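# Carry tube from window shelf bench to door rack

## Task

Pick up the tube on the shelved bench by the window and seat it fully in one of the holes of the tube rack standing on the shelved bench by the door. The tube must never touch the floor, and the robot must not tip over or finish leaning; either of those means failure.

## Robot and tools

Robot: TidyBot++, a mobile base 0.54 m long, 0.50 m wide and 0.38 m high on four driven casters, carrying a single seven-joint arm with a two-finger gripper. The shoulder sits 0.12 m ahead of the base centre and 0.68 m up. Arm segments: upper arm 0.42 m, forearm 0.31 m, hand 0.31 m from wrist to the reported hand point. The arm begins folded with the hand pointing down, reaching at most 0.08 m beyond the base front. Cameras: base_camera and wrist_camera (the latter looks along the hand).

Frames (metres): the base frame has its origin on the floor beneath the base centre, x ahead, y to the left, z up. hand_pose and hand_target are in this frame; the hand point is midway between the finger pads, the hand's z axis runs out along the fingers and the fingers close along its y axis. The odometry frame is the base frame as it stood when the scene began; base_odometry counts wheel rotation only, so slip shows as travel, and heading is in rad (left positive, -3.142 to 3.142). base_tilt is in degrees, forward and right positive.

Tool move: one action per call plus optional cameras (list of "base_camera", "wrist_camera", "all"; omitted means all, [] none) and blocking (true or omitted waits until everything rests; false returns in about 0.5 s while motion continues). Action keys:
- base: an object with any of translate_m (metres, forward positive, -2 to 2), strafe_m (metres, left positive, -2 to 2), rotate_rad (radians, counter-clockwise from above positive, -6.3 to 6.3). All are offsets relative to where the base measured itself in the last reported state, along its axes at command start. A base move times out after 14 s.
- joints: absolute targets by name, radians. joint_1_rad any angle (vertical axis, positive clockwise from above, opposite to heading); joint_2_rad -2.249 to 2.249 (shoulder, 0 is upright, positive leans forward); joint_3_rad any angle; joint_4_rad -2.579 to 2.579 (elbow, negative bends forearm forward when joint_3_rad is 3.14); joint_5_rad any angle; joint_6_rad -2.099 to 2.099 (wrist); joint_7_rad any angle (hand roll, with hand down positive is counter-clockwise from above; at 1.57 fingers open left/right); gripper_pos 0 (open, about 85 mm gap) to 1 (closed), gap roughly 85 x (1 - gripper_pos) mm. "Any angle" joints take the short way, so send steps below half a turn.
- target: one list of seven numbers [x, y, z, qw, qx, qy, qz], an absolute hand pose in the base frame, metres plus unit quaternion. Alongside it, joints may only contain gripper_pos.
- speeds: top speeds for this action only: translate_m and strafe_m 0.05 to 0.5 m/s (name only one when both are used), rotate_rad 0.1 to 1.57 rad/s, gripper_pos 0.234 to 0.993 per s.
An empty move just reports state and pictures. A refused call, or an uncommanded stop (contact_stop, time_out, torque fault), cancels the remaining move, wait and finished_scene calls of that reply.

Tool wait: seconds from 0 to 10, plus cameras; returns early once motions finish. stop: brakes all running motions (cameras optional). zoom_image: camera and region [x0, y0, x1, y1] in image pixels, top-left origin, at most 504 by 504. finished_scene: scene number (1 or 2); the tube must remain seated without the robot; irreversible.

Result lines: the "pictures" line lists image order. "move" is "done" or the worst status. base_status, joint_status, hand_status report done, moving, off_target, stopped, not_followed, contact_stop, time_out, torque_fault or limit_stop_at_motor_heat. hand_status is done within 10 mm and 2 degrees; most target moves finish off_target within about 3 cm. To correct, add (wanted position minus hand_pose) to the last target's xyz. To hold still after a target, resend hand_target, not hand_pose. "joint command not followed" / "pose unreachable" mean a check withheld the arm (self-collision); no check protects the base. motor_effort gives percent of maximum with the last action's peak in brackets. on_its_own lists uncommanded behaviour. "ARM HIT", MOTOR HOT and OVER-TEMPERATURE FAULT warn of hits and heat.

Practical notes: the hand can reach at most about 0.94 m high pointing down, and only close in. Poses low and forward just in front of the base tend to miss or hit the base. Out-of-reach poses wander up to 10 s then time out. Grasped loads make the arm sag; do not command a loaded joint to its current reading. A tube is thin: close gently (low gripper speed, target just past contact) and check with wrist_camera. When lowering into the rack, step down in small increments and watch hand_pose stall and motor_effort change to detect seating. Avoid driving or turning with the arm caught on something above about 0.6 m, swinging a stretched arm sideways, pushing hard on furniture, fast swings with the tube, dropping it or letting it touch the floor, and excessive gripper force. Drive with the arm folded or raised, keep speeds modest near benches, and confirm positions through the cameras since odometry and hand_pose drift by centimetres.

Each tool is called after "Call:" by a JSON object that holds its "fn" and its "kwargs".

## Session

I'll start by looking at the current state.

Call:
{"fn": "move", "kwargs": {}}

Scene clock: 0.00 s.
base_odometry: x=+0.000 y=+0.000 heading=+0.000
base_tilt: forward=+0.0 right=+0.0
base_status: not commanded
joint_positions: joint_1_rad=+0.010 joint_2_rad=-0.325 joint_3_rad=+3.099 joint_4_rad=-2.538 joint_5_rad=+0.029 joint_6_rad=-0.866 joint_7_rad=+1.573 gripper_pos=+0.000
joint_status: not commanded
motor_effort: joint_1_rad=+1 joint_2_rad=-2 joint_3_rad=+0 joint_4_rad=+13 joint_5_rad=+0 joint_6_rad=+1 joint_7_rad=-1
hand_pose: x=+0.2553 y=-0.0028 z=+0.5815 quat_wxyz=(+0.018, +0.999, +0.026, +0.031) (m; base frame)
hand_target: x=+0.2546 y=-0.0029 z=+0.5811 quat_wxyz=(+0.018, +0.999, +0.026, +0.030) (m; base frame)
hand_status: not commanded
pictures: base_camera, wrist_camera
Images, in order (width x height): base_camera 644x364, wrist_camera 644x476.

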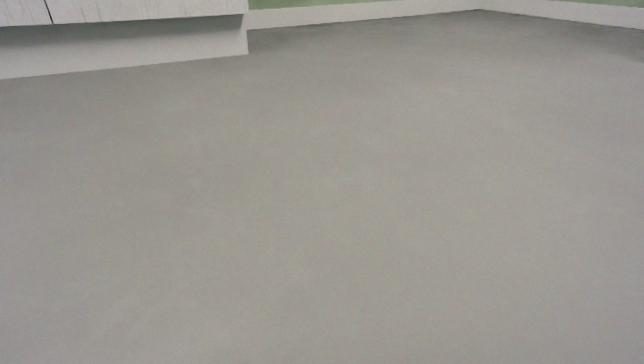

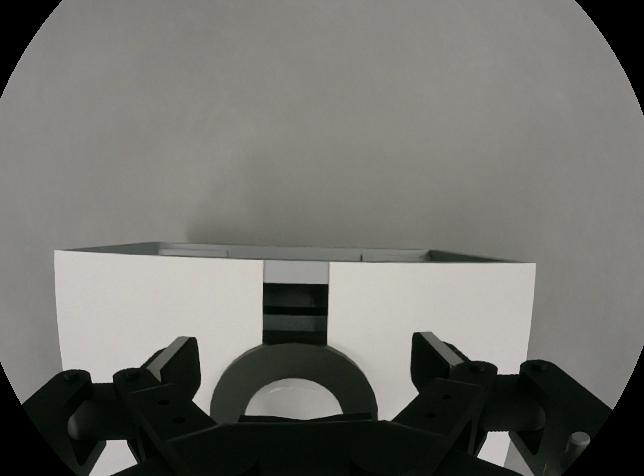

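Call:
{"fn": "move", "kwargs": {"joints": {"joint_6_rad": 0.55}}}

Scene clock: 3.47 s.
move: done
base_odometry: x=+0.000 y=+0.000 heading=+0.000
base_tilt: forward=+0.0 right=-0.1
base_status: not commanded
joint_positions: joint_1_rad=+0.010 joint_2_rad=-0.325 joint_3_rad=+3.099 joint_4_rad=-2.536 joint_5_rad=+0.029 joint_6_rad=+0.485 joint_7_rad=+1.573 gripper_pos=+0.000
joint_status: all done
motor_effort: joint_1_rad=+1(1) joint_2_rad=-6(7) joint_3_rad=+0(1) joint_4_rad=+17(17) joint_5_rad=+1(1) joint_6_rad=+9(9) joint_7_rad=+0(1)
hand_pose: x=+0.5433 y=+0.0208 z=+0.8444 quat_wxyz=(-0.001, +0.759, +0.031, +0.650) (m; base frame)
hand_target: x=+0.5449 y=+0.0216 z=+0.8623 quat_wxyz=(-0.002, +0.739, +0.031, +0.673) (m; base frame)
hand_status: not commanded
pictures: base_camera, wrist_camera
Images, in order (width x height): base_camera 644x364, wrist_camera 644x476.

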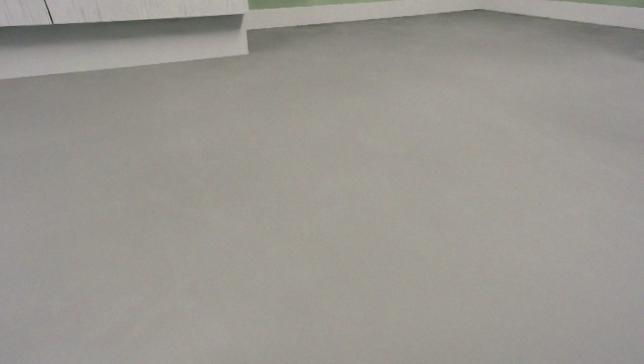

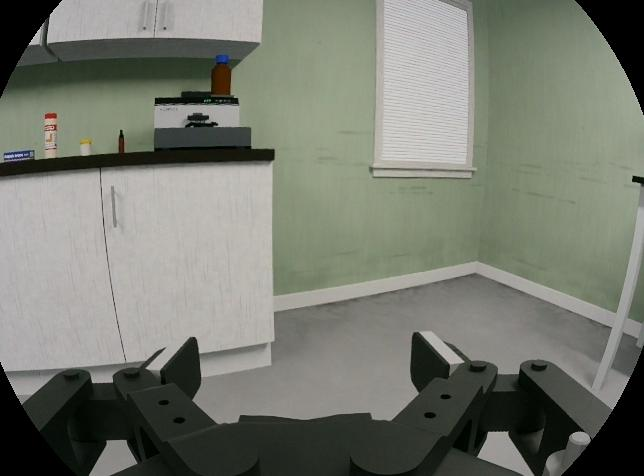

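Call:
{"fn": "move", "kwargs": {"joints": {"joint_1_rad": 1.1, "joint_6_rad": 0.6}, "cameras": ["wrist_camera"]}}

Call:
{"fn": "move", "kwargs": {"joints": {"joint_1_rad": 2.2, "joint_6_rad": 0.6}, "cameras": ["wrist_camera"]}}

Call:
{"fn": "move", "kwargs": {"joints": {"joint_1_rad": 3.3, "joint_6_rad": 0.6}, "cameras": ["wrist_camera"]}}

Call:
{"fn": "move", "kwargs": {"joints": {"joint_1_rad": 4.4, "joint_6_rad": 0.6}, "cameras": ["wrist_camera"]}}

Call:
{"fn": "move", "kwargs": {"joints": {"joint_1_rad": 5.5, "joint_6_rad": 0.6}, "cameras": ["wrist_camera"]}}

Scene clock: 6.80 s.
move: done
base_odometry: x=+0.000 y=+0.000 heading=+0.000
base_tilt: forward=+0.0 right=+0.0
base_status: not commanded
joint_positions: joint_1_rad=+1.085 joint_2_rad=-0.325 joint_3_rad=+3.099 joint_4_rad=-2.536 joint_5_rad=+0.029 joint_6_rad=+0.534 joint_7_rad=+1.573 gripper_pos=+0.000
joint_status: all done
motor_effort: joint_1_rad=+0(2) joint_2_rad=-6(6) joint_3_rad=+1(1) joint_4_rad=+17(17) joint_5_rad=+0(1) joint_6_rad=+9(10) joint_7_rad=+0(1)
hand_pose: x=+0.3407 y=-0.3647 z=+0.8594 quat_wxyz=(+0.341, +0.654, -0.354, +0.575) (m; base frame)
hand_target: x=+0.3361 y=-0.3684 z=+0.8778 quat_wxyz=(+0.356, +0.633, -0.348, +0.592) (m; base frame)
hand_status: not commanded
pictures: wrist_camera
Images, in order (width x height): wrist_camera 644x476.

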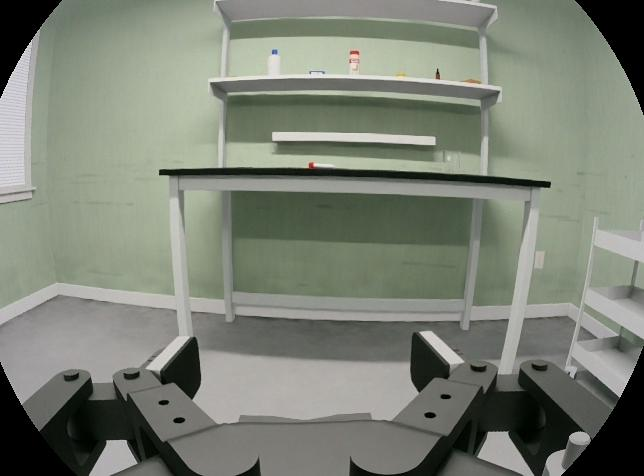

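Scene clock: 9.17 s.
move: done
base_odometry: x=+0.000 y=+0.000 heading=+0.000
base_tilt: forward=+0.0 right=-0.1
base_status: not commanded
joint_positions: joint_1_rad=+2.185 joint_2_rad=-0.325 joint_3_rad=+3.099 joint_4_rad=-2.536 joint_5_rad=+0.029 joint_6_rad=+0.535 joint_7_rad=+1.573 gripper_pos=+0.000
joint_status: all done
motor_effort: joint_1_rad=+0(2) joint_2_rad=-6(7) joint_3_rad=+0(1) joint_4_rad=+17(17) joint_5_rad=+0(1) joint_6_rad=+9(10) joint_7_rad=+0(1)
hand_pose: x=-0.1055 y=-0.3630 z=+0.8598 quat_wxyz=(+0.591, +0.373, -0.643, +0.312) (m; base frame)
hand_target: x=-0.1108 y=-0.3605 z=+0.8778 quat_wxyz=(+0.613, +0.358, -0.628, +0.319) (m; base frame)
hand_status: not commanded
pictures: wrist_camera
Images, in order (width x height): wrist_camera 644x476.

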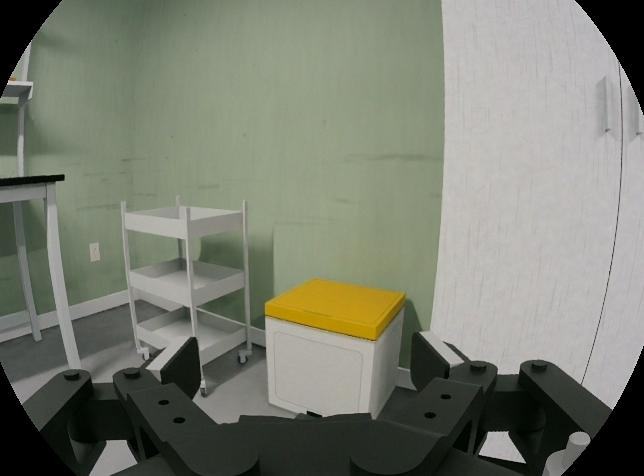

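Scene clock: 11.53 s.
move: done
base_odometry: x=+0.000 y=+0.000 heading=+0.000
base_tilt: forward=+0.0 right=+0.0
base_status: not commanded
joint_positions: joint_1_rad=+3.285 joint_2_rad=-0.325 joint_3_rad=+3.099 joint_4_rad=-2.536 joint_5_rad=+0.029 joint_6_rad=+0.535 joint_7_rad=+1.573 gripper_pos=+0.000
joint_status: all done
motor_effort: joint_1_rad=+0(2) joint_2_rad=-6(6) joint_3_rad=+0(1) joint_4_rad=+17(17) joint_5_rad=+0(1) joint_6_rad=+9(10) joint_7_rad=+1(1)
hand_pose: x=-0.3064 y=+0.0354 z=+0.8599 quat_wxyz=(+0.668, -0.019, -0.743, -0.043) (m; base frame)
hand_target: x=-0.3066 y=+0.0413 z=+0.8778 quat_wxyz=(+0.690, -0.023, -0.722, -0.049) (m; base frame)
hand_status: not commanded
pictures: wrist_camera
Images, in order (width x height): wrist_camera 644x476.

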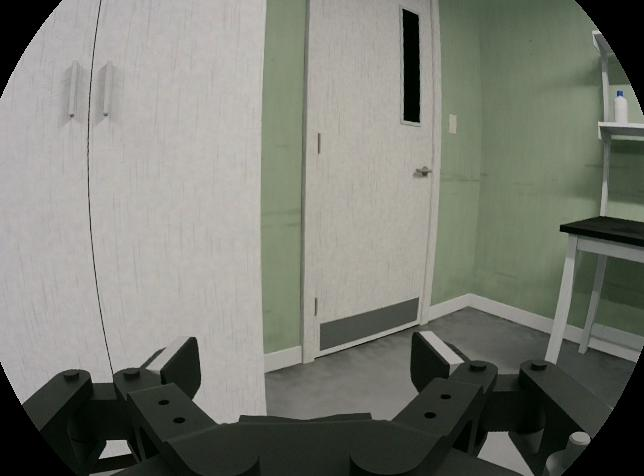

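Scene clock: 13.90 s.
move: done
base_odometry: x=+0.000 y=+0.000 heading=+0.000
base_tilt: forward=+0.0 right=-0.1
base_status: not commanded
joint_positions: joint_1_rad=+4.385 joint_2_rad=-0.325 joint_3_rad=+3.099 joint_4_rad=-2.536 joint_5_rad=+0.029 joint_6_rad=+0.536 joint_7_rad=+1.573 gripper_pos=+0.000
joint_status: all done
motor_effort: joint_1_rad=+1(2) joint_2_rad=-6(7) joint_3_rad=+0(1) joint_4_rad=+16(17) joint_5_rad=+1(1) joint_6_rad=+9(10) joint_7_rad=+0(1)
hand_pose: x=-0.0424 y=+0.3952 z=+0.8600 quat_wxyz=(+0.547, -0.404, -0.624, -0.386) (m; base frame)
hand_target: x=-0.0372 y=+0.3980 z=+0.8778 quat_wxyz=(+0.562, -0.397, -0.604, -0.402) (m; base frame)
hand_status: not commanded
pictures: wrist_camera
Images, in order (width x height): wrist_camera 644x476.

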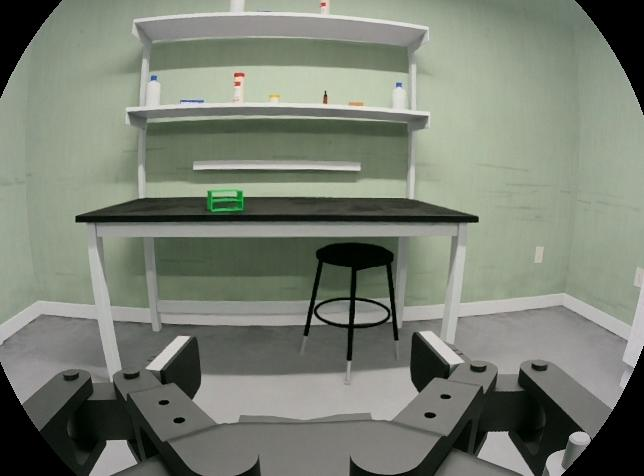

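Scene clock: 16.27 s.
move: done
base_odometry: x=+0.000 y=+0.000 heading=+0.000
base_tilt: forward=+0.0 right=-0.1
base_status: not commanded
joint_positions: joint_1_rad=+5.485 joint_2_rad=-0.325 joint_3_rad=+3.099 joint_4_rad=-2.536 joint_5_rad=+0.029 joint_6_rad=+0.536 joint_7_rad=+1.573 gripper_pos=+0.000
joint_status: all done
motor_effort: joint_1_rad=+0(2) joint_2_rad=-6(7) joint_3_rad=+0(1) joint_4_rad=+17(17) joint_5_rad=+1(2) joint_6_rad=+9(10) joint_7_rad=+0(1)
hand_pose: x=+0.3980 y=+0.3231 z=+0.8601 quat_wxyz=(+0.265, -0.670, -0.320, -0.615) (m; base frame)
hand_target: x=+0.4028 y=+0.3198 z=+0.8778 quat_wxyz=(+0.269, -0.654, -0.307, -0.637) (m; base frame)
hand_status: not commanded
pictures: wrist_camera
Images, in order (width x height): wrist_camera 644x476.

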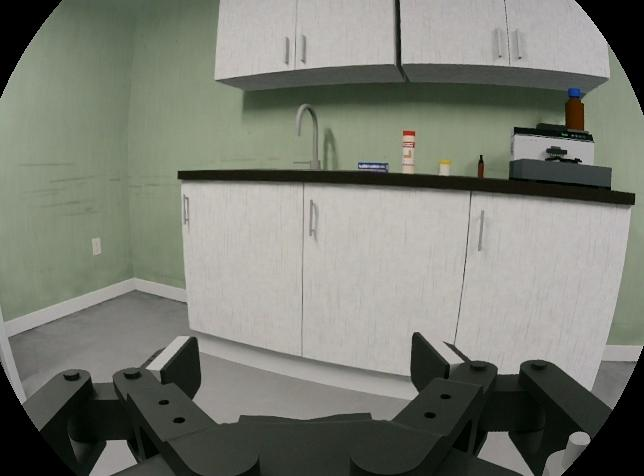

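Call:
{"fn": "move", "kwargs": {"joints": {"joint_1_rad": 0.0, "joint_6_rad": 0.6}, "base": {"rotate_rad": -1.4}}}

Scene clock: 23.07 s.
move: done
base_odometry: x=+0.000 y=+0.000 heading=-1.399
base_tilt: forward=+0.0 right=-0.1
base_status: done
joint_positions: joint_1_rad=+6.272 joint_2_rad=-0.325 joint_3_rad=+3.099 joint_4_rad=-2.536 joint_5_rad=+0.029 joint_6_rad=+0.537 joint_7_rad=+1.573 gripper_pos=+0.000
joint_status: all done
motor_effort: joint_1_rad=+0(3) joint_2_rad=-6(7) joint_3_rad=-1(2) joint_4_rad=+17(17) joint_5_rad=+0(2) joint_6_rad=+9(10) joint_7_rad=+0(1)
hand_pose: x=+0.5448 y=+0.0305 z=+0.8603 quat_wxyz=(+0.009, -0.742, -0.039, -0.669) (m; base frame)
hand_target: x=+0.5458 y=+0.0264 z=+0.8778 quat_wxyz=(+0.006, -0.722, -0.034, -0.691) (m; base frame)
hand_status: not commanded
pictures: base_camera, wrist_camera
Images, in order (width x height): base_camera 644x364, wrist_camera 644x476.

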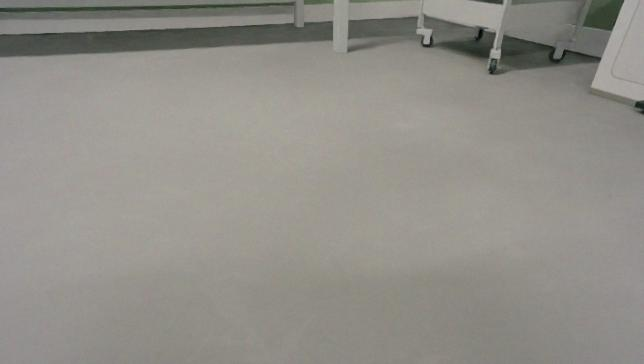

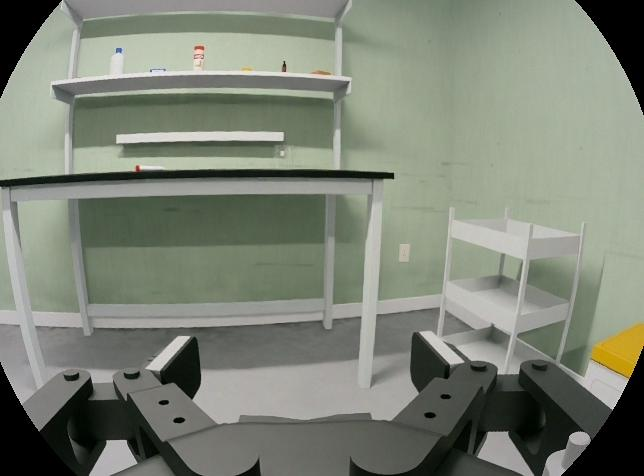

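Call:
{"fn": "zoom_image", "kwargs": {"camera": "wrist_camera", "region": [60, 100, 400, 220]}}

Call:
{"fn": "zoom_image", "kwargs": {"camera": "wrist_camera", "region": [110, 150, 200, 190]}}

Scaled by 1.482.

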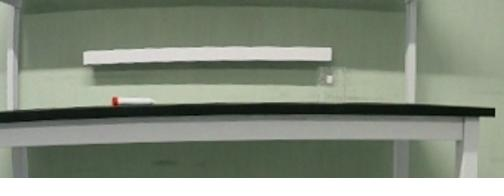

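Scaled by 5.600.

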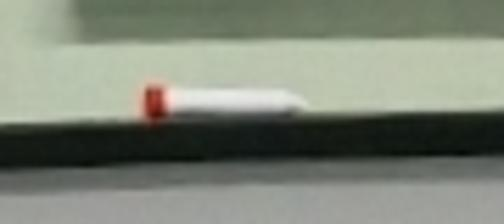

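Call:
{"fn": "move", "kwargs": {"base": {"translate_m": 0.7, "strafe_m": 0.7}}}

Scene clock: 33.40 s.
move: done
base_odometry: x=+0.809 y=-0.570 heading=-1.399
base_tilt: forward=+0.0 right=-0.1
base_status: done
joint_positions: joint_1_rad=+6.272 joint_2_rad=-0.326 joint_3_rad=+3.099 joint_4_rad=-2.536 joint_5_rad=+0.029 joint_6_rad=+0.539 joint_7_rad=+1.573 gripper_pos=+0.000
joint_status: not commanded
motor_effort: joint_1_rad=+0(1) joint_2_rad=-6(8) joint_3_rad=+0(1) joint_4_rad=+17(18) joint_5_rad=+0(1) joint_6_rad=+9(9) joint_7_rad=+0(1)
hand_pose: x=+0.5448 y=+0.0304 z=+0.8613 quat_wxyz=(+0.009, -0.741, -0.039, -0.671) (m; base frame)
hand_target: x=+0.5458 y=+0.0264 z=+0.8778 quat_wxyz=(+0.006, -0.722, -0.034, -0.691) (m; base frame)
hand_status: not commanded
pictures: base_camera, wrist_camera
Images, in order (width x height): base_camera 644x364, wrist_camera 644x476.

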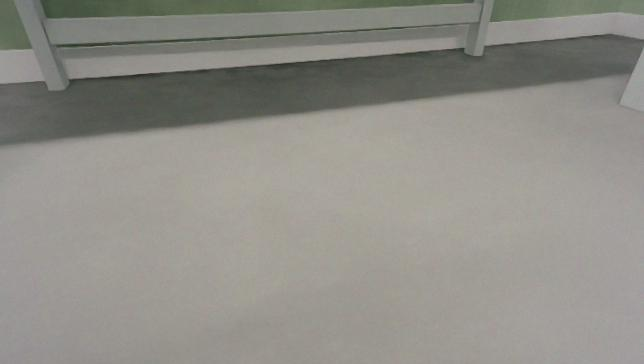

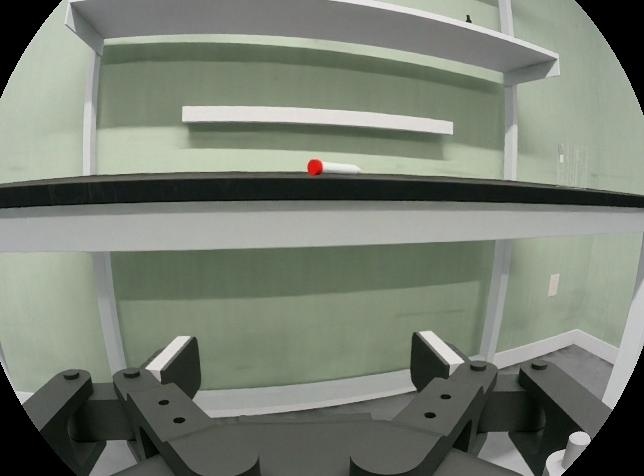

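Call:
{"fn": "zoom_image", "kwargs": {"camera": "wrist_camera", "region": [250, 120, 450, 220]}}

Call:
{"fn": "zoom_image", "kwargs": {"camera": "wrist_camera", "region": [0, 0, 500, 476]}}

Scaled by 2.520.

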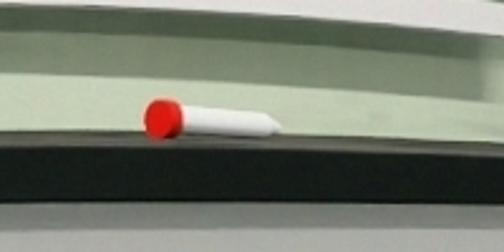

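Scaled by 1.008.

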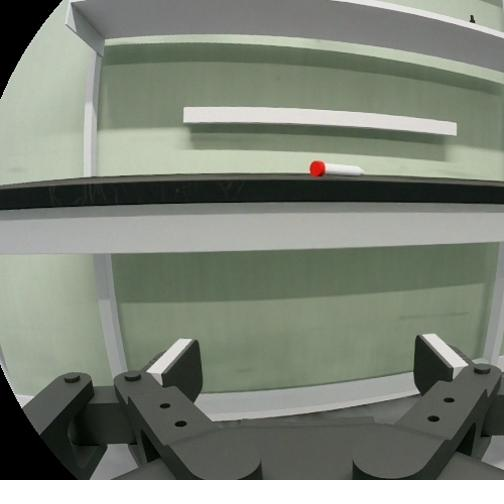

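Call:
{"fn": "move", "kwargs": {"joints": {"joint_2_rad": 0.0, "joint_4_rad": -1.2, "joint_6_rad": -1.156}}}

Scene clock: 43.13 s.
move: done
base_odometry: x=+0.809 y=-0.570 heading=-1.399
base_tilt: forward=+0.0 right=+0.0
base_status: not commanded
joint_positions: joint_1_rad=+6.272 joint_2_rad=-0.021 joint_3_rad=+3.099 joint_4_rad=-1.212 joint_5_rad=+0.029 joint_6_rad=-1.107 joint_7_rad=+1.573 gripper_pos=+0.000
joint_status: all done
motor_effort: joint_1_rad=+0(1) joint_2_rad=-17(17) joint_3_rad=-1(1) joint_4_rad=+17(21) joint_5_rad=+1(1) joint_6_rad=+7(10) joint_7_rad=+0(1)
hand_pose: x=+0.6336 y=+0.0211 z=+1.0126 quat_wxyz=(-0.005, -0.912, -0.026, -0.410) (m; base frame)
hand_target: x=+0.6315 y=+0.0147 z=+0.9965 quat_wxyz=(-0.007, -0.924, -0.021, -0.383) (m; base frame)
hand_status: not commanded
pictures: base_camera, wrist_camera
Images, in order (width x height): base_camera 644x364, wrist_camera 644x476.

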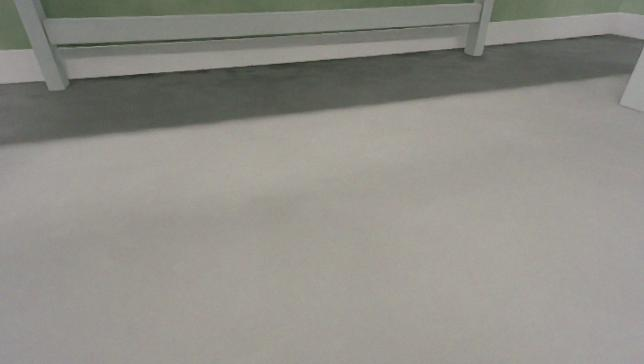

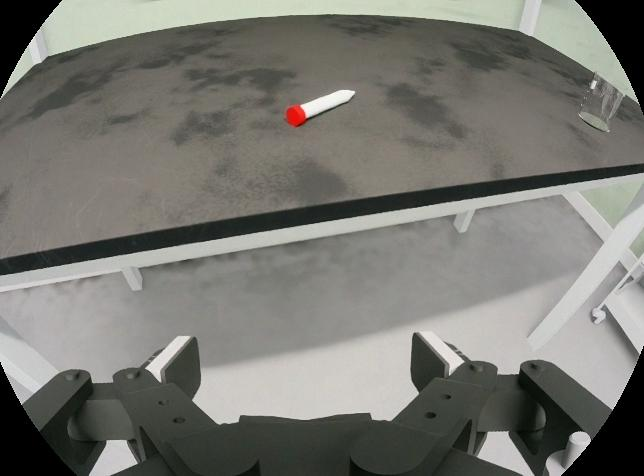

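Call:
{"fn": "zoom_image", "kwargs": {"camera": "wrist_camera", "region": [260, 70, 380, 150]}}

Scaled by 4.200.

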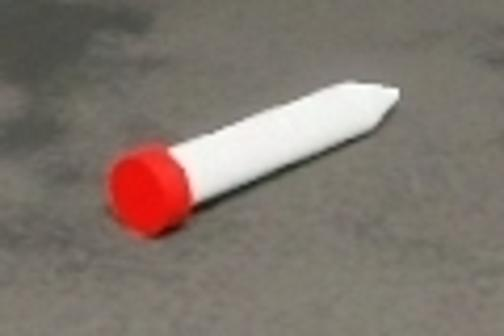

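Call:
{"fn": "move", "kwargs": {"base": {"translate_m": 0.4, "strafe_m": -0.05, "rotate_rad": 0.17}}}

Scene clock: 60.37 s.
move: done
base_odometry: x=+0.828 y=-0.973 heading=-1.229
base_tilt: forward=+0.0 right=-0.1
base_status: done
joint_positions: joint_1_rad=+6.275 joint_2_rad=-0.002 joint_3_rad=+3.098 joint_4_rad=-1.209 joint_5_rad=+0.029 joint_6_rad=-1.113 joint_7_rad=+1.573 gripper_pos=+0.000
joint_status: not commanded
motor_effort: joint_1_rad=+0(3) joint_2_rad=-18(21) joint_3_rad=+0(3) joint_4_rad=+17(19) joint_5_rad=+0(2) joint_6_rad=+7(7) joint_7_rad=+0(1)
hand_pose: x=+0.6388 y=+0.0202 z=+1.0026 quat_wxyz=(-0.005, -0.916, -0.025, -0.400) (m; base frame)
hand_target: x=+0.6315 y=+0.0147 z=+0.9965 quat_wxyz=(-0.007, -0.924, -0.021, -0.383) (m; base frame)
hand_status: not commanded
pictures: base_camera, wrist_camera
Images, in order (width x height): base_camera 644x364, wrist_camera 644x476.

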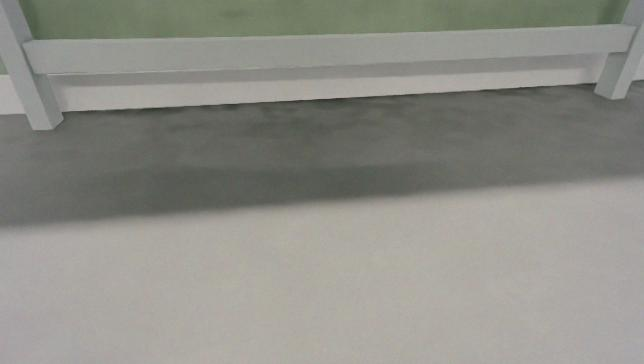

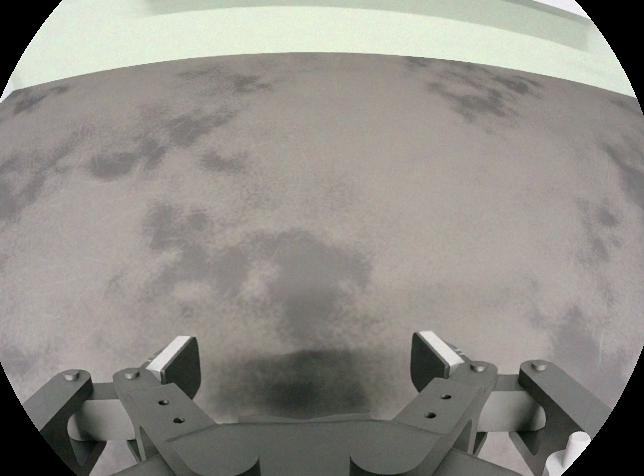

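Call:
{"fn": "move", "kwargs": {"joints": {"joint_1_rad": 0.0, "joint_3_rad": 3.1416, "joint_4_rad": -0.665, "joint_5_rad": 0.0, "joint_7_rad": 1.571}, "cameras": []}}

Call:
{"fn": "move", "kwargs": {"joints": {"joint_2_rad": 0.291, "joint_6_rad": -1.836}}}

Scene clock: 66.13 s.
move: done
base_odometry: x=+0.828 y=-0.973 heading=-1.229
base_tilt: forward=+0.0 right=+0.0
base_status: not commanded
joint_positions: joint_1_rad=+6.275 joint_2_rad=-0.002 joint_3_rad=+3.116 joint_4_rad=-0.674 joint_5_rad=+0.029 joint_6_rad=-1.114 joint_7_rad=+1.573 gripper_pos=+0.000
joint_status: all done
motor_effort: joint_1_rad=+0(2) joint_2_rad=-15(19) joint_3_rad=+0(1) joint_4_rad=+14(19) joint_5_rad=+0(3) joint_6_rad=+9(9) joint_7_rad=-1(1)
hand_pose: x=+0.6173 y=+0.0099 z=+1.2826 quat_wxyz=(-0.004, -0.779, -0.011, -0.628) (m; base frame)
hand_target: x=+0.6146 y=+0.0013 z=+1.2729 quat_wxyz=(+0.000, -0.790, +0.000, -0.613) (m; base frame)
hand_status: not commanded
pictures: none
No camera images: "cameras" was empty.

Scene clock: 67.93 s.
move: done
base_odometry: x=+0.828 y=-0.973 heading=-1.229
base_tilt: forward=+0.0 right=-0.1
base_status: not commanded
joint_positions: joint_1_rad=+6.275 joint_2_rad=+0.297 joint_3_rad=+3.117 joint_4_rad=-0.665 joint_5_rad=+0.029 joint_6_rad=-1.787 joint_7_rad=+1.573 gripper_pos=+0.000
joint_status: all done
motor_effort: joint_1_rad=+0(1) joint_2_rad=-24(30) joint_3_rad=-1(1) joint_4_rad=+14(17) joint_5_rad=+0(2) joint_6_rad=+4(9) joint_7_rad=+0(1)
hand_pose: x=+0.6188 y=+0.0061 z=+0.9763 quat_wxyz=(-0.007, -0.981, -0.010, -0.195) (m; base frame)
hand_target: x=+0.6031 y=+0.0013 z=+0.9737 quat_wxyz=(+0.000, -0.985, +0.000, -0.174) (m; base frame)
hand_status: not commanded
pictures: base_camera, wrist_camera
Images, in order (width x height): base_camera 644x364, wrist_camera 644x476.

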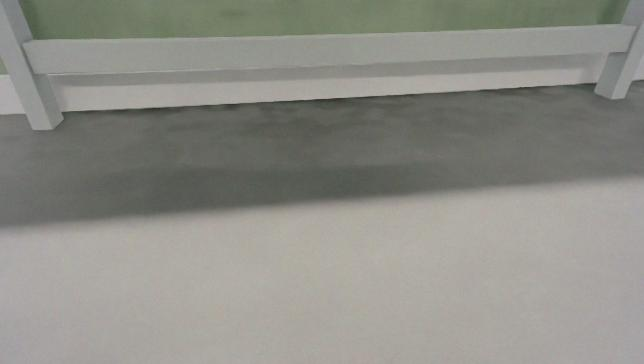

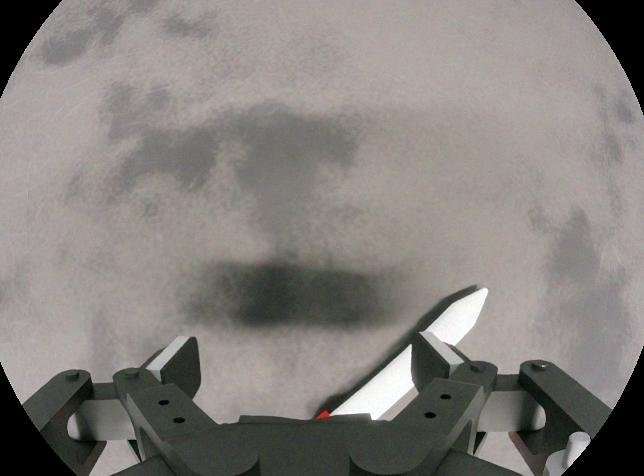

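Call:
{"fn": "move", "kwargs": {"joints": {"joint_1_rad": -0.095, "joint_2_rad": -0.105, "joint_3_rad": 3.166, "joint_5_rad": 0.58, "joint_7_rad": 0.688}, "base": {"translate_m": 0.12, "strafe_m": 0.17}, "cameras": []}}

Call:
{"fn": "move", "kwargs": {"joints": {"joint_4_rad": -1.204, "joint_6_rad": -1.68}}}

Scene clock: 107.20 s.
move: done
base_odometry: x=+1.029 y=-1.029 heading=-1.229
base_tilt: forward=+0.0 right=-0.1
base_status: done
joint_positions: joint_1_rad=+6.204 joint_2_rad=-0.100 joint_3_rad=+3.141 joint_4_rad=-0.665 joint_5_rad=+0.506 joint_6_rad=-1.793 joint_7_rad=+0.775 gripper_pos=+0.000
joint_status: all done
motor_effort: joint_1_rad=+0(2) joint_2_rad=-8(25) joint_3_rad=-1(2) joint_4_rad=+10(15) joint_5_rad=+2(3) joint_6_rad=+7(7) joint_7_rad=+0(1)
hand_pose: x=+0.4436 y=-0.1205 z=+1.1656 quat_wxyz=(-0.029, -0.788, +0.449, -0.421) (m; base frame)
hand_target: x=+0.4228 y=-0.1435 z=+1.1635 quat_wxyz=(-0.043, -0.753, +0.509, -0.415) (m; base frame)
hand_status: not commanded
pictures: none
No camera images: "cameras" was empty.

Scene clock: 108.97 s.
move: done
base_odometry: x=+1.029 y=-1.029 heading=-1.229
base_tilt: forward=+0.0 right=-0.1
base_status: not commanded
joint_positions: joint_1_rad=+6.204 joint_2_rad=-0.100 joint_3_rad=+3.141 joint_4_rad=-1.184 joint_5_rad=+0.509 joint_6_rad=-1.734 joint_7_rad=+0.773 gripper_pos=+0.000
joint_status: all done
motor_effort: joint_1_rad=+0(1) joint_2_rad=-11(12) joint_3_rad=+0(1) joint_4_rad=+14(16) joint_5_rad=+4(5) joint_6_rad=+3(7) joint_7_rad=+1(1)
hand_pose: x=+0.4466 y=-0.1226 z=+0.9867 quat_wxyz=(-0.150, -0.866, +0.411, -0.243) (m; base frame)
hand_target: x=+0.4539 y=-0.1458 z=+0.9966 quat_wxyz=(-0.163, -0.834, +0.448, -0.279) (m; base frame)
hand_status: not commanded
pictures: base_camera, wrist_camera
Images, in order (width x height): base_camera 644x364, wrist_camera 644x476.

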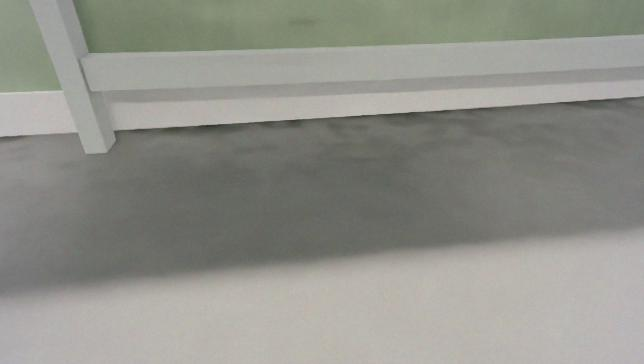

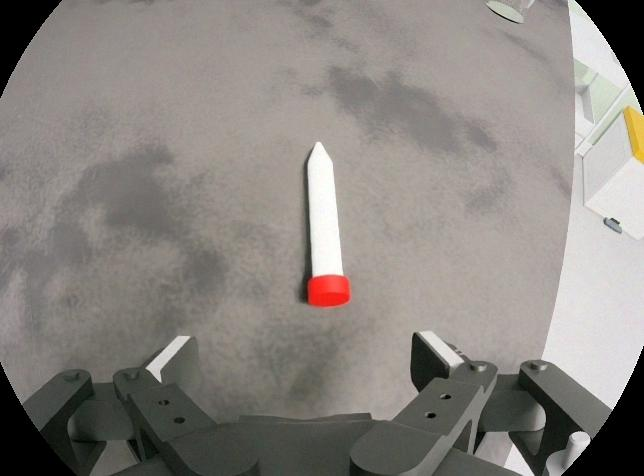

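Call:
{"fn": "zoom_image", "kwargs": {"camera": "wrist_camera", "region": [250, 120, 410, 320]}}

Scaled by 2.520.

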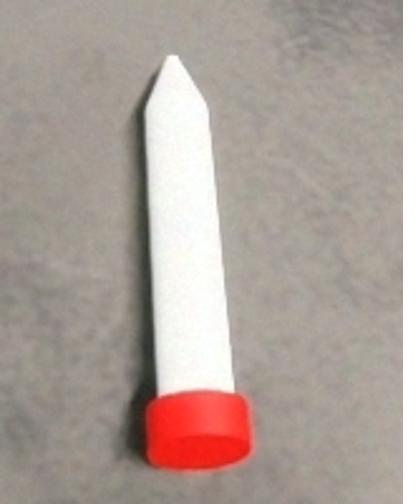

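Call:
{"fn": "move", "kwargs": {"joints": {"joint_1_rad": 0.292, "joint_3_rad": 3.145, "joint_4_rad": -0.965, "joint_5_rad": 0.172, "joint_6_rad": -1.807, "joint_7_rad": 1.153}, "cameras": []}}

Call:
{"fn": "move", "kwargs": {"joints": {"joint_2_rad": 0.042}}}

Scene clock: 133.47 s.
move: done
base_odometry: x=+1.029 y=-1.029 heading=-1.229
base_tilt: forward=+0.0 right=-0.1
base_status: not commanded
joint_positions: joint_1_rad=+6.560 joint_2_rad=-0.100 joint_3_rad=+3.141 joint_4_rad=-0.977 joint_5_rad=+0.241 joint_6_rad=-1.763 joint_7_rad=+1.066 gripper_pos=+0.000
joint_status: all done
motor_effort: joint_1_rad=+0(2) joint_2_rad=-11(12) joint_3_rad=-1(2) joint_4_rad=+14(15) joint_5_rad=+1(5) joint_6_rad=+5(5) joint_7_rad=+0(2)
hand_pose: x=+0.4302 y=-0.1626 z=+1.0354 quat_wxyz=(-0.080, -0.870, +0.414, -0.257) (m; base frame)
hand_target: x=+0.4234 y=-0.1455 z=+1.0318 quat_wxyz=(-0.062, -0.894, +0.375, -0.238) (m; base frame)
hand_status: not commanded
pictures: none
No camera images: "cameras" was empty.

Scene clock: 134.57 s.
move: done
base_odometry: x=+1.029 y=-1.029 heading=-1.229
base_tilt: forward=+0.0 right=-0.1
base_status: not commanded
joint_positions: joint_1_rad=+6.560 joint_2_rad=+0.043 joint_3_rad=+3.141 joint_4_rad=-0.971 joint_5_rad=+0.238 joint_6_rad=-1.764 joint_7_rad=+1.068 gripper_pos=+0.000
joint_status: all done
motor_effort: joint_1_rad=+0(1) joint_2_rad=-16(19) joint_3_rad=+0(1) joint_4_rad=+14(16) joint_5_rad=+2(3) joint_6_rad=+4(5) joint_7_rad=+0(1)
hand_pose: x=+0.4760 y=-0.1748 z=+0.9844 quat_wxyz=(-0.090, -0.887, +0.411, -0.191) (m; base frame)
hand_target: x=+0.4690 y=-0.1592 z=+0.9792 quat_wxyz=(-0.069, -0.909, +0.374, -0.167) (m; base frame)
hand_status: not commanded
pictures: base_camera, wrist_camera
Images, in order (width x height): base_camera 644x364, wrist_camera 644x476.

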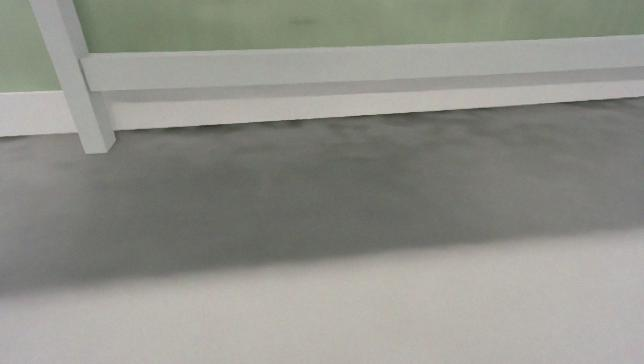

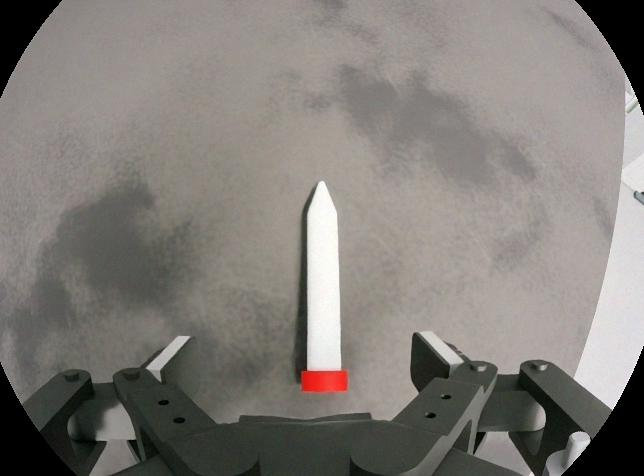

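Call:
{"fn": "zoom_image", "kwargs": {"camera": "wrist_camera", "region": [130, 160, 490, 430]}}

Scaled by 1.400.

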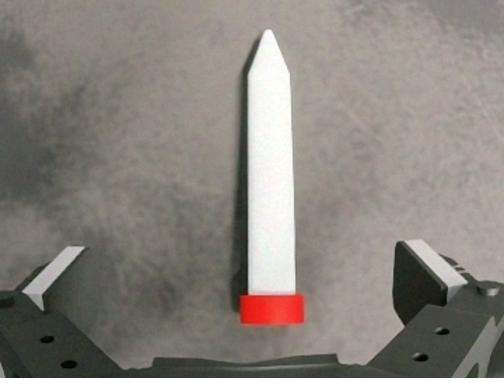

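Call:
{"fn": "move", "kwargs": {"joints": {"joint_1_rad": 0.324, "joint_2_rad": 0.070, "joint_4_rad": -1.003, "joint_7_rad": 1.198}, "cameras": ["wrist_camera"]}}

Scene clock: 143.30 s.
move: done
base_odometry: x=+1.029 y=-1.029 heading=-1.229
base_tilt: forward=+0.0 right=-0.1
base_status: not commanded
joint_positions: joint_1_rad=+6.596 joint_2_rad=+0.056 joint_3_rad=+3.141 joint_4_rad=-0.990 joint_5_rad=+0.237 joint_6_rad=-1.764 joint_7_rad=+1.115 gripper_pos=+0.000
joint_status: all done
motor_effort: joint_1_rad=+0(1) joint_2_rad=-17(18) joint_3_rad=+0(1) joint_4_rad=+15(15) joint_5_rad=+2(3) joint_6_rad=+3(4) joint_7_rad=+0(1)
hand_pose: x=+0.4712 y=-0.1876 z=+0.9722 quat_wxyz=(-0.099, -0.893, +0.405, -0.171) (m; base frame)
hand_target: x=+0.4665 y=-0.1712 z=+0.9548 quat_wxyz=(-0.077, -0.917, +0.368, -0.132) (m; base frame)
hand_status: not commanded
pictures: wrist_camera
Images, in order (width x height): wrist_camera 644x476.

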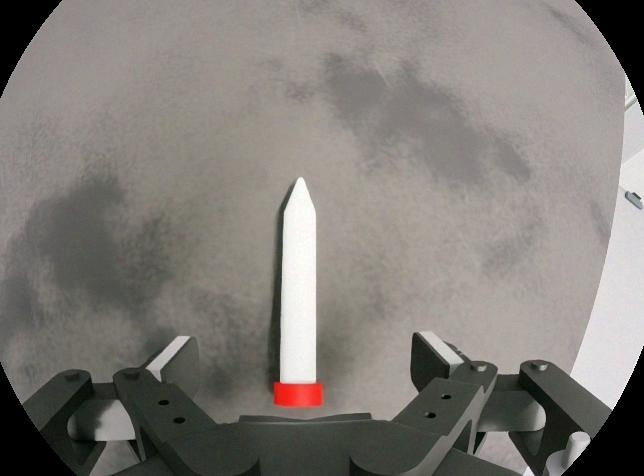

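Call:
{"fn": "zoom_image", "kwargs": {"camera": "wrist_camera", "region": [140, 310, 300, 420]}}

Call:
{"fn": "zoom_image", "kwargs": {"camera": "wrist_camera", "region": [300, 310, 460, 420]}}

Scaled by 3.150.

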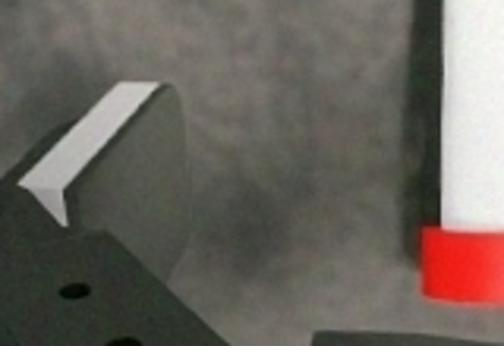

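Scaled by 3.150.

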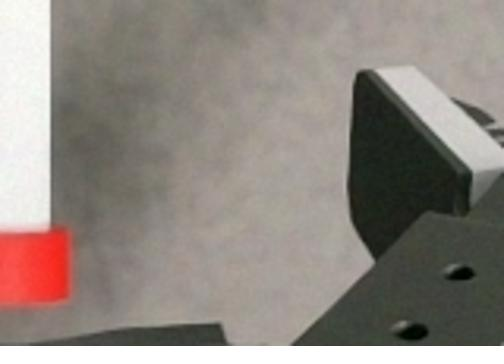

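Call:
{"fn": "move", "kwargs": {"joints": {"gripper_pos": 0.5}, "cameras": ["wrist_camera"]}}

Scene clock: 154.27 s.
move: done
base_odometry: x=+1.029 y=-1.029 heading=-1.229
base_tilt: forward=+0.0 right=-0.1
base_status: not commanded
joint_positions: joint_1_rad=+6.596 joint_2_rad=+0.056 joint_3_rad=+3.141 joint_4_rad=-0.990 joint_5_rad=+0.237 joint_6_rad=-1.764 joint_7_rad=+1.115 gripper_pos=+0.499
joint_status: all done
motor_effort: joint_1_rad=+0(1) joint_2_rad=-16(17) joint_3_rad=-1(1) joint_4_rad=+14(15) joint_5_rad=+2(3) joint_6_rad=+3(3) joint_7_rad=+0(1)
hand_pose: x=+0.4712 y=-0.1876 z=+0.9722 quat_wxyz=(-0.099, -0.893, +0.405, -0.171) (m; base frame)
hand_target: x=+0.4665 y=-0.1712 z=+0.9548 quat_wxyz=(-0.077, -0.917, +0.368, -0.132) (m; base frame)
hand_status: not commanded
pictures: wrist_camera
Images, in order (width x height): wrist_camera 644x476.

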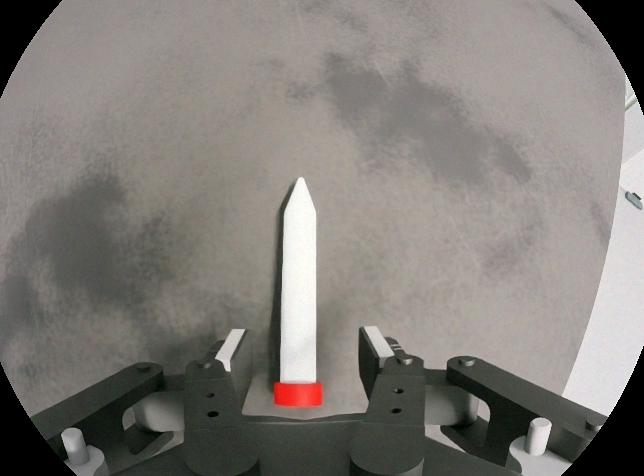

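Call:
{"fn": "move", "kwargs": {"cameras": ["wrist_camera"]}}

Scene clock: 158.03 s.
base_odometry: x=+1.029 y=-1.029 heading=-1.229
base_tilt: forward=+0.0 right=-0.1
base_status: not commanded
joint_positions: joint_1_rad=+6.596 joint_2_rad=+0.056 joint_3_rad=+3.141 joint_4_rad=-0.990 joint_5_rad=+0.237 joint_6_rad=-1.764 joint_7_rad=+1.115 gripper_pos=+0.499
joint_status: all done
motor_effort: joint_1_rad=+0(1) joint_2_rad=-17(17) joint_3_rad=+0(1) joint_4_rad=+15(15) joint_5_rad=+2(3) joint_6_rad=+3(3) joint_7_rad=+1(1)
hand_pose: x=+0.4712 y=-0.1876 z=+0.9722 quat_wxyz=(-0.099, -0.893, +0.405, -0.171) (m; base frame)
hand_target: x=+0.4665 y=-0.1712 z=+0.9548 quat_wxyz=(-0.077, -0.917, +0.368, -0.132) (m; base frame)
hand_status: not commanded
pictures: wrist_camera
Images, in order (width x height): wrist_camera 644x476.

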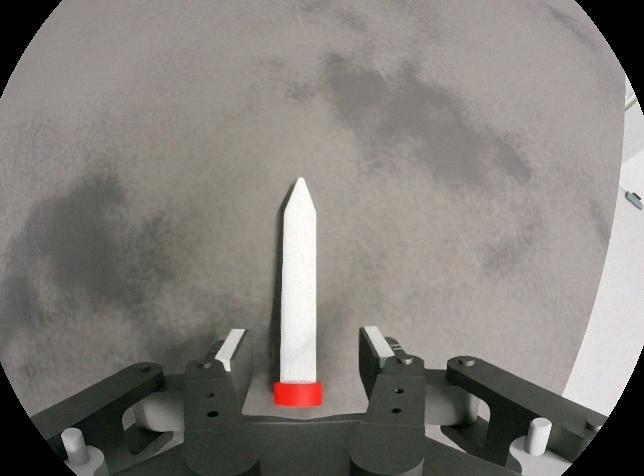

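Call:
{"fn": "move", "kwargs": {"joints": {"joint_2_rad": 0.086, "joint_4_rad": -1.013}, "cameras": ["wrist_camera"]}}

Call:
{"fn": "zoom_image", "kwargs": {"camera": "wrist_camera", "region": [180, 160, 440, 440]}}

Scene clock: 159.13 s.
move: done
base_odometry: x=+1.029 y=-1.029 heading=-1.229
base_tilt: forward=+0.0 right=-0.1
base_status: not commanded
joint_positions: joint_1_rad=+6.596 joint_2_rad=+0.069 joint_3_rad=+3.141 joint_4_rad=-0.994 joint_5_rad=+0.237 joint_6_rad=-1.764 joint_7_rad=+1.115 gripper_pos=+0.499
joint_status: all done
motor_effort: joint_1_rad=+0(1) joint_2_rad=-17(18) joint_3_rad=+0(1) joint_4_rad=+15(15) joint_5_rad=+3(3) joint_6_rad=+3(3) joint_7_rad=+0(1)
hand_pose: x=+0.4741 y=-0.1886 z=+0.9656 quat_wxyz=(-0.100, -0.894, +0.405, -0.163) (m; base frame)
hand_target: x=+0.4691 y=-0.1721 z=+0.9451 quat_wxyz=(-0.078, -0.919, +0.367, -0.119) (m; base frame)
hand_status: not commanded
pictures: wrist_camera
Images, in order (width x height): wrist_camera 644x476.

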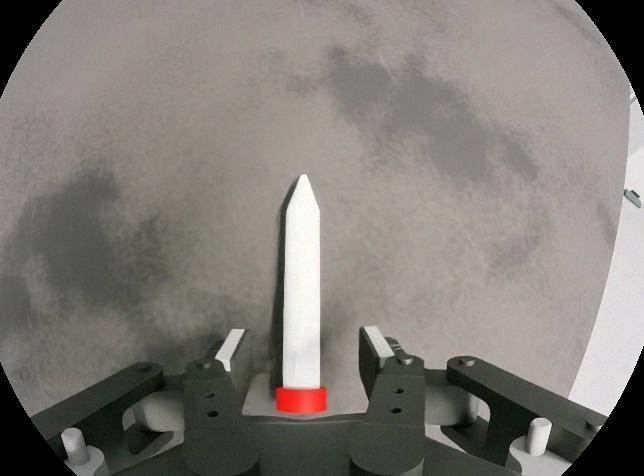

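Scaled by 1.800.

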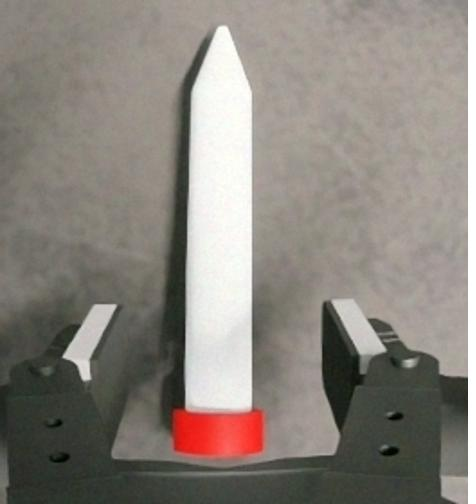

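Call:
{"fn": "move", "kwargs": {"joints": {"joint_2_rad": 0.096, "joint_4_rad": -1.020}, "cameras": ["wrist_camera"]}}

Call:
{"fn": "zoom_image", "kwargs": {"camera": "wrist_camera", "region": [180, 160, 440, 440]}}

Scene clock: 160.73 s.
move: done
base_odometry: x=+1.029 y=-1.029 heading=-1.229
base_tilt: forward=+0.0 right=+0.0
base_status: not commanded
joint_positions: joint_1_rad=+6.596 joint_2_rad=+0.078 joint_3_rad=+3.141 joint_4_rad=-1.000 joint_5_rad=+0.237 joint_6_rad=-1.764 joint_7_rad=+1.115 gripper_pos=+0.499
joint_status: all done
motor_effort: joint_1_rad=+0(1) joint_2_rad=-18(18) joint_3_rad=+0(1) joint_4_rad=+15(15) joint_5_rad=+2(3) joint_6_rad=+3(3) joint_7_rad=+0(1)
hand_pose: x=+0.4757 y=-0.1891 z=+0.9604 quat_wxyz=(-0.100, -0.895, +0.405, -0.156) (m; base frame)
hand_target: x=+0.4705 y=-0.1726 z=+0.9388 quat_wxyz=(-0.079, -0.920, +0.367, -0.111) (m; base frame)
hand_status: not commanded
pictures: wrist_camera
Images, in order (width x height): wrist_camera 644x476.

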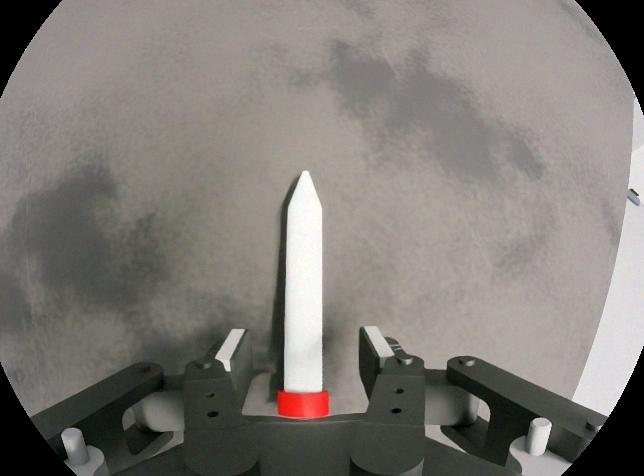

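Scaled by 1.800.

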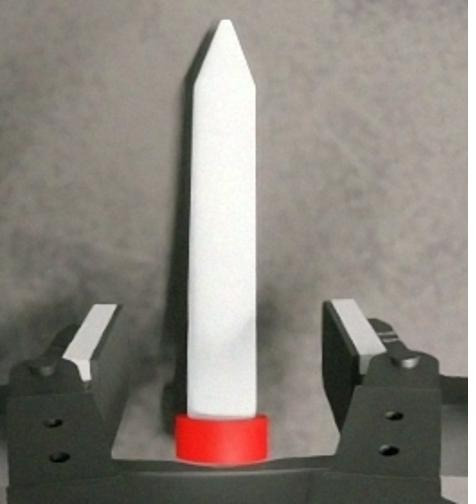

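Call:
{"fn": "move", "kwargs": {"joints": {"joint_2_rad": 0.105, "joint_4_rad": -1.027}, "cameras": ["wrist_camera"]}}

Call:
{"fn": "zoom_image", "kwargs": {"camera": "wrist_camera", "region": [180, 160, 440, 440]}}

Scene clock: 163.67 s.
move: done
base_odometry: x=+1.029 y=-1.029 heading=-1.229
base_tilt: forward=+0.0 right=-0.1
base_status: not commanded
joint_positions: joint_1_rad=+6.596 joint_2_rad=+0.086 joint_3_rad=+3.141 joint_4_rad=-1.006 joint_5_rad=+0.237 joint_6_rad=-1.764 joint_7_rad=+1.115 gripper_pos=+0.499
joint_status: all done
motor_effort: joint_1_rad=+0(1) joint_2_rad=-18(18) joint_3_rad=+0(1) joint_4_rad=+15(15) joint_5_rad=+2(3) joint_6_rad=+3(3) joint_7_rad=+0(1)
hand_pose: x=+0.4771 y=-0.1895 z=+0.9547 quat_wxyz=(-0.101, -0.897, +0.404, -0.149) (m; base frame)
hand_target: x=+0.4716 y=-0.1729 z=+0.9329 quat_wxyz=(-0.079, -0.921, +0.367, -0.103) (m; base frame)
hand_status: not commanded
pictures: wrist_camera
Images, in order (width x height): wrist_camera 644x476.

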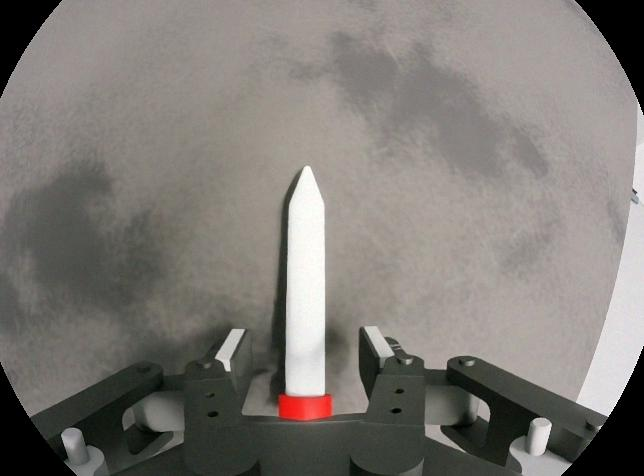

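Scaled by 1.800.

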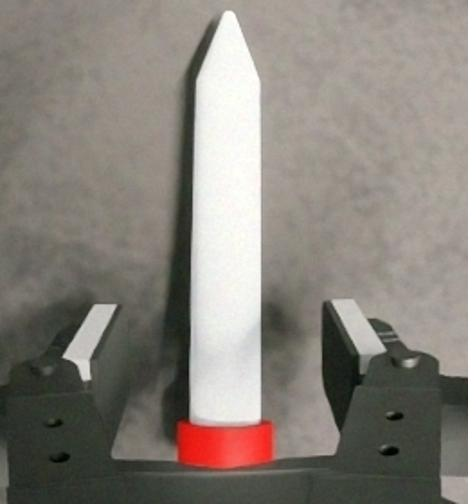

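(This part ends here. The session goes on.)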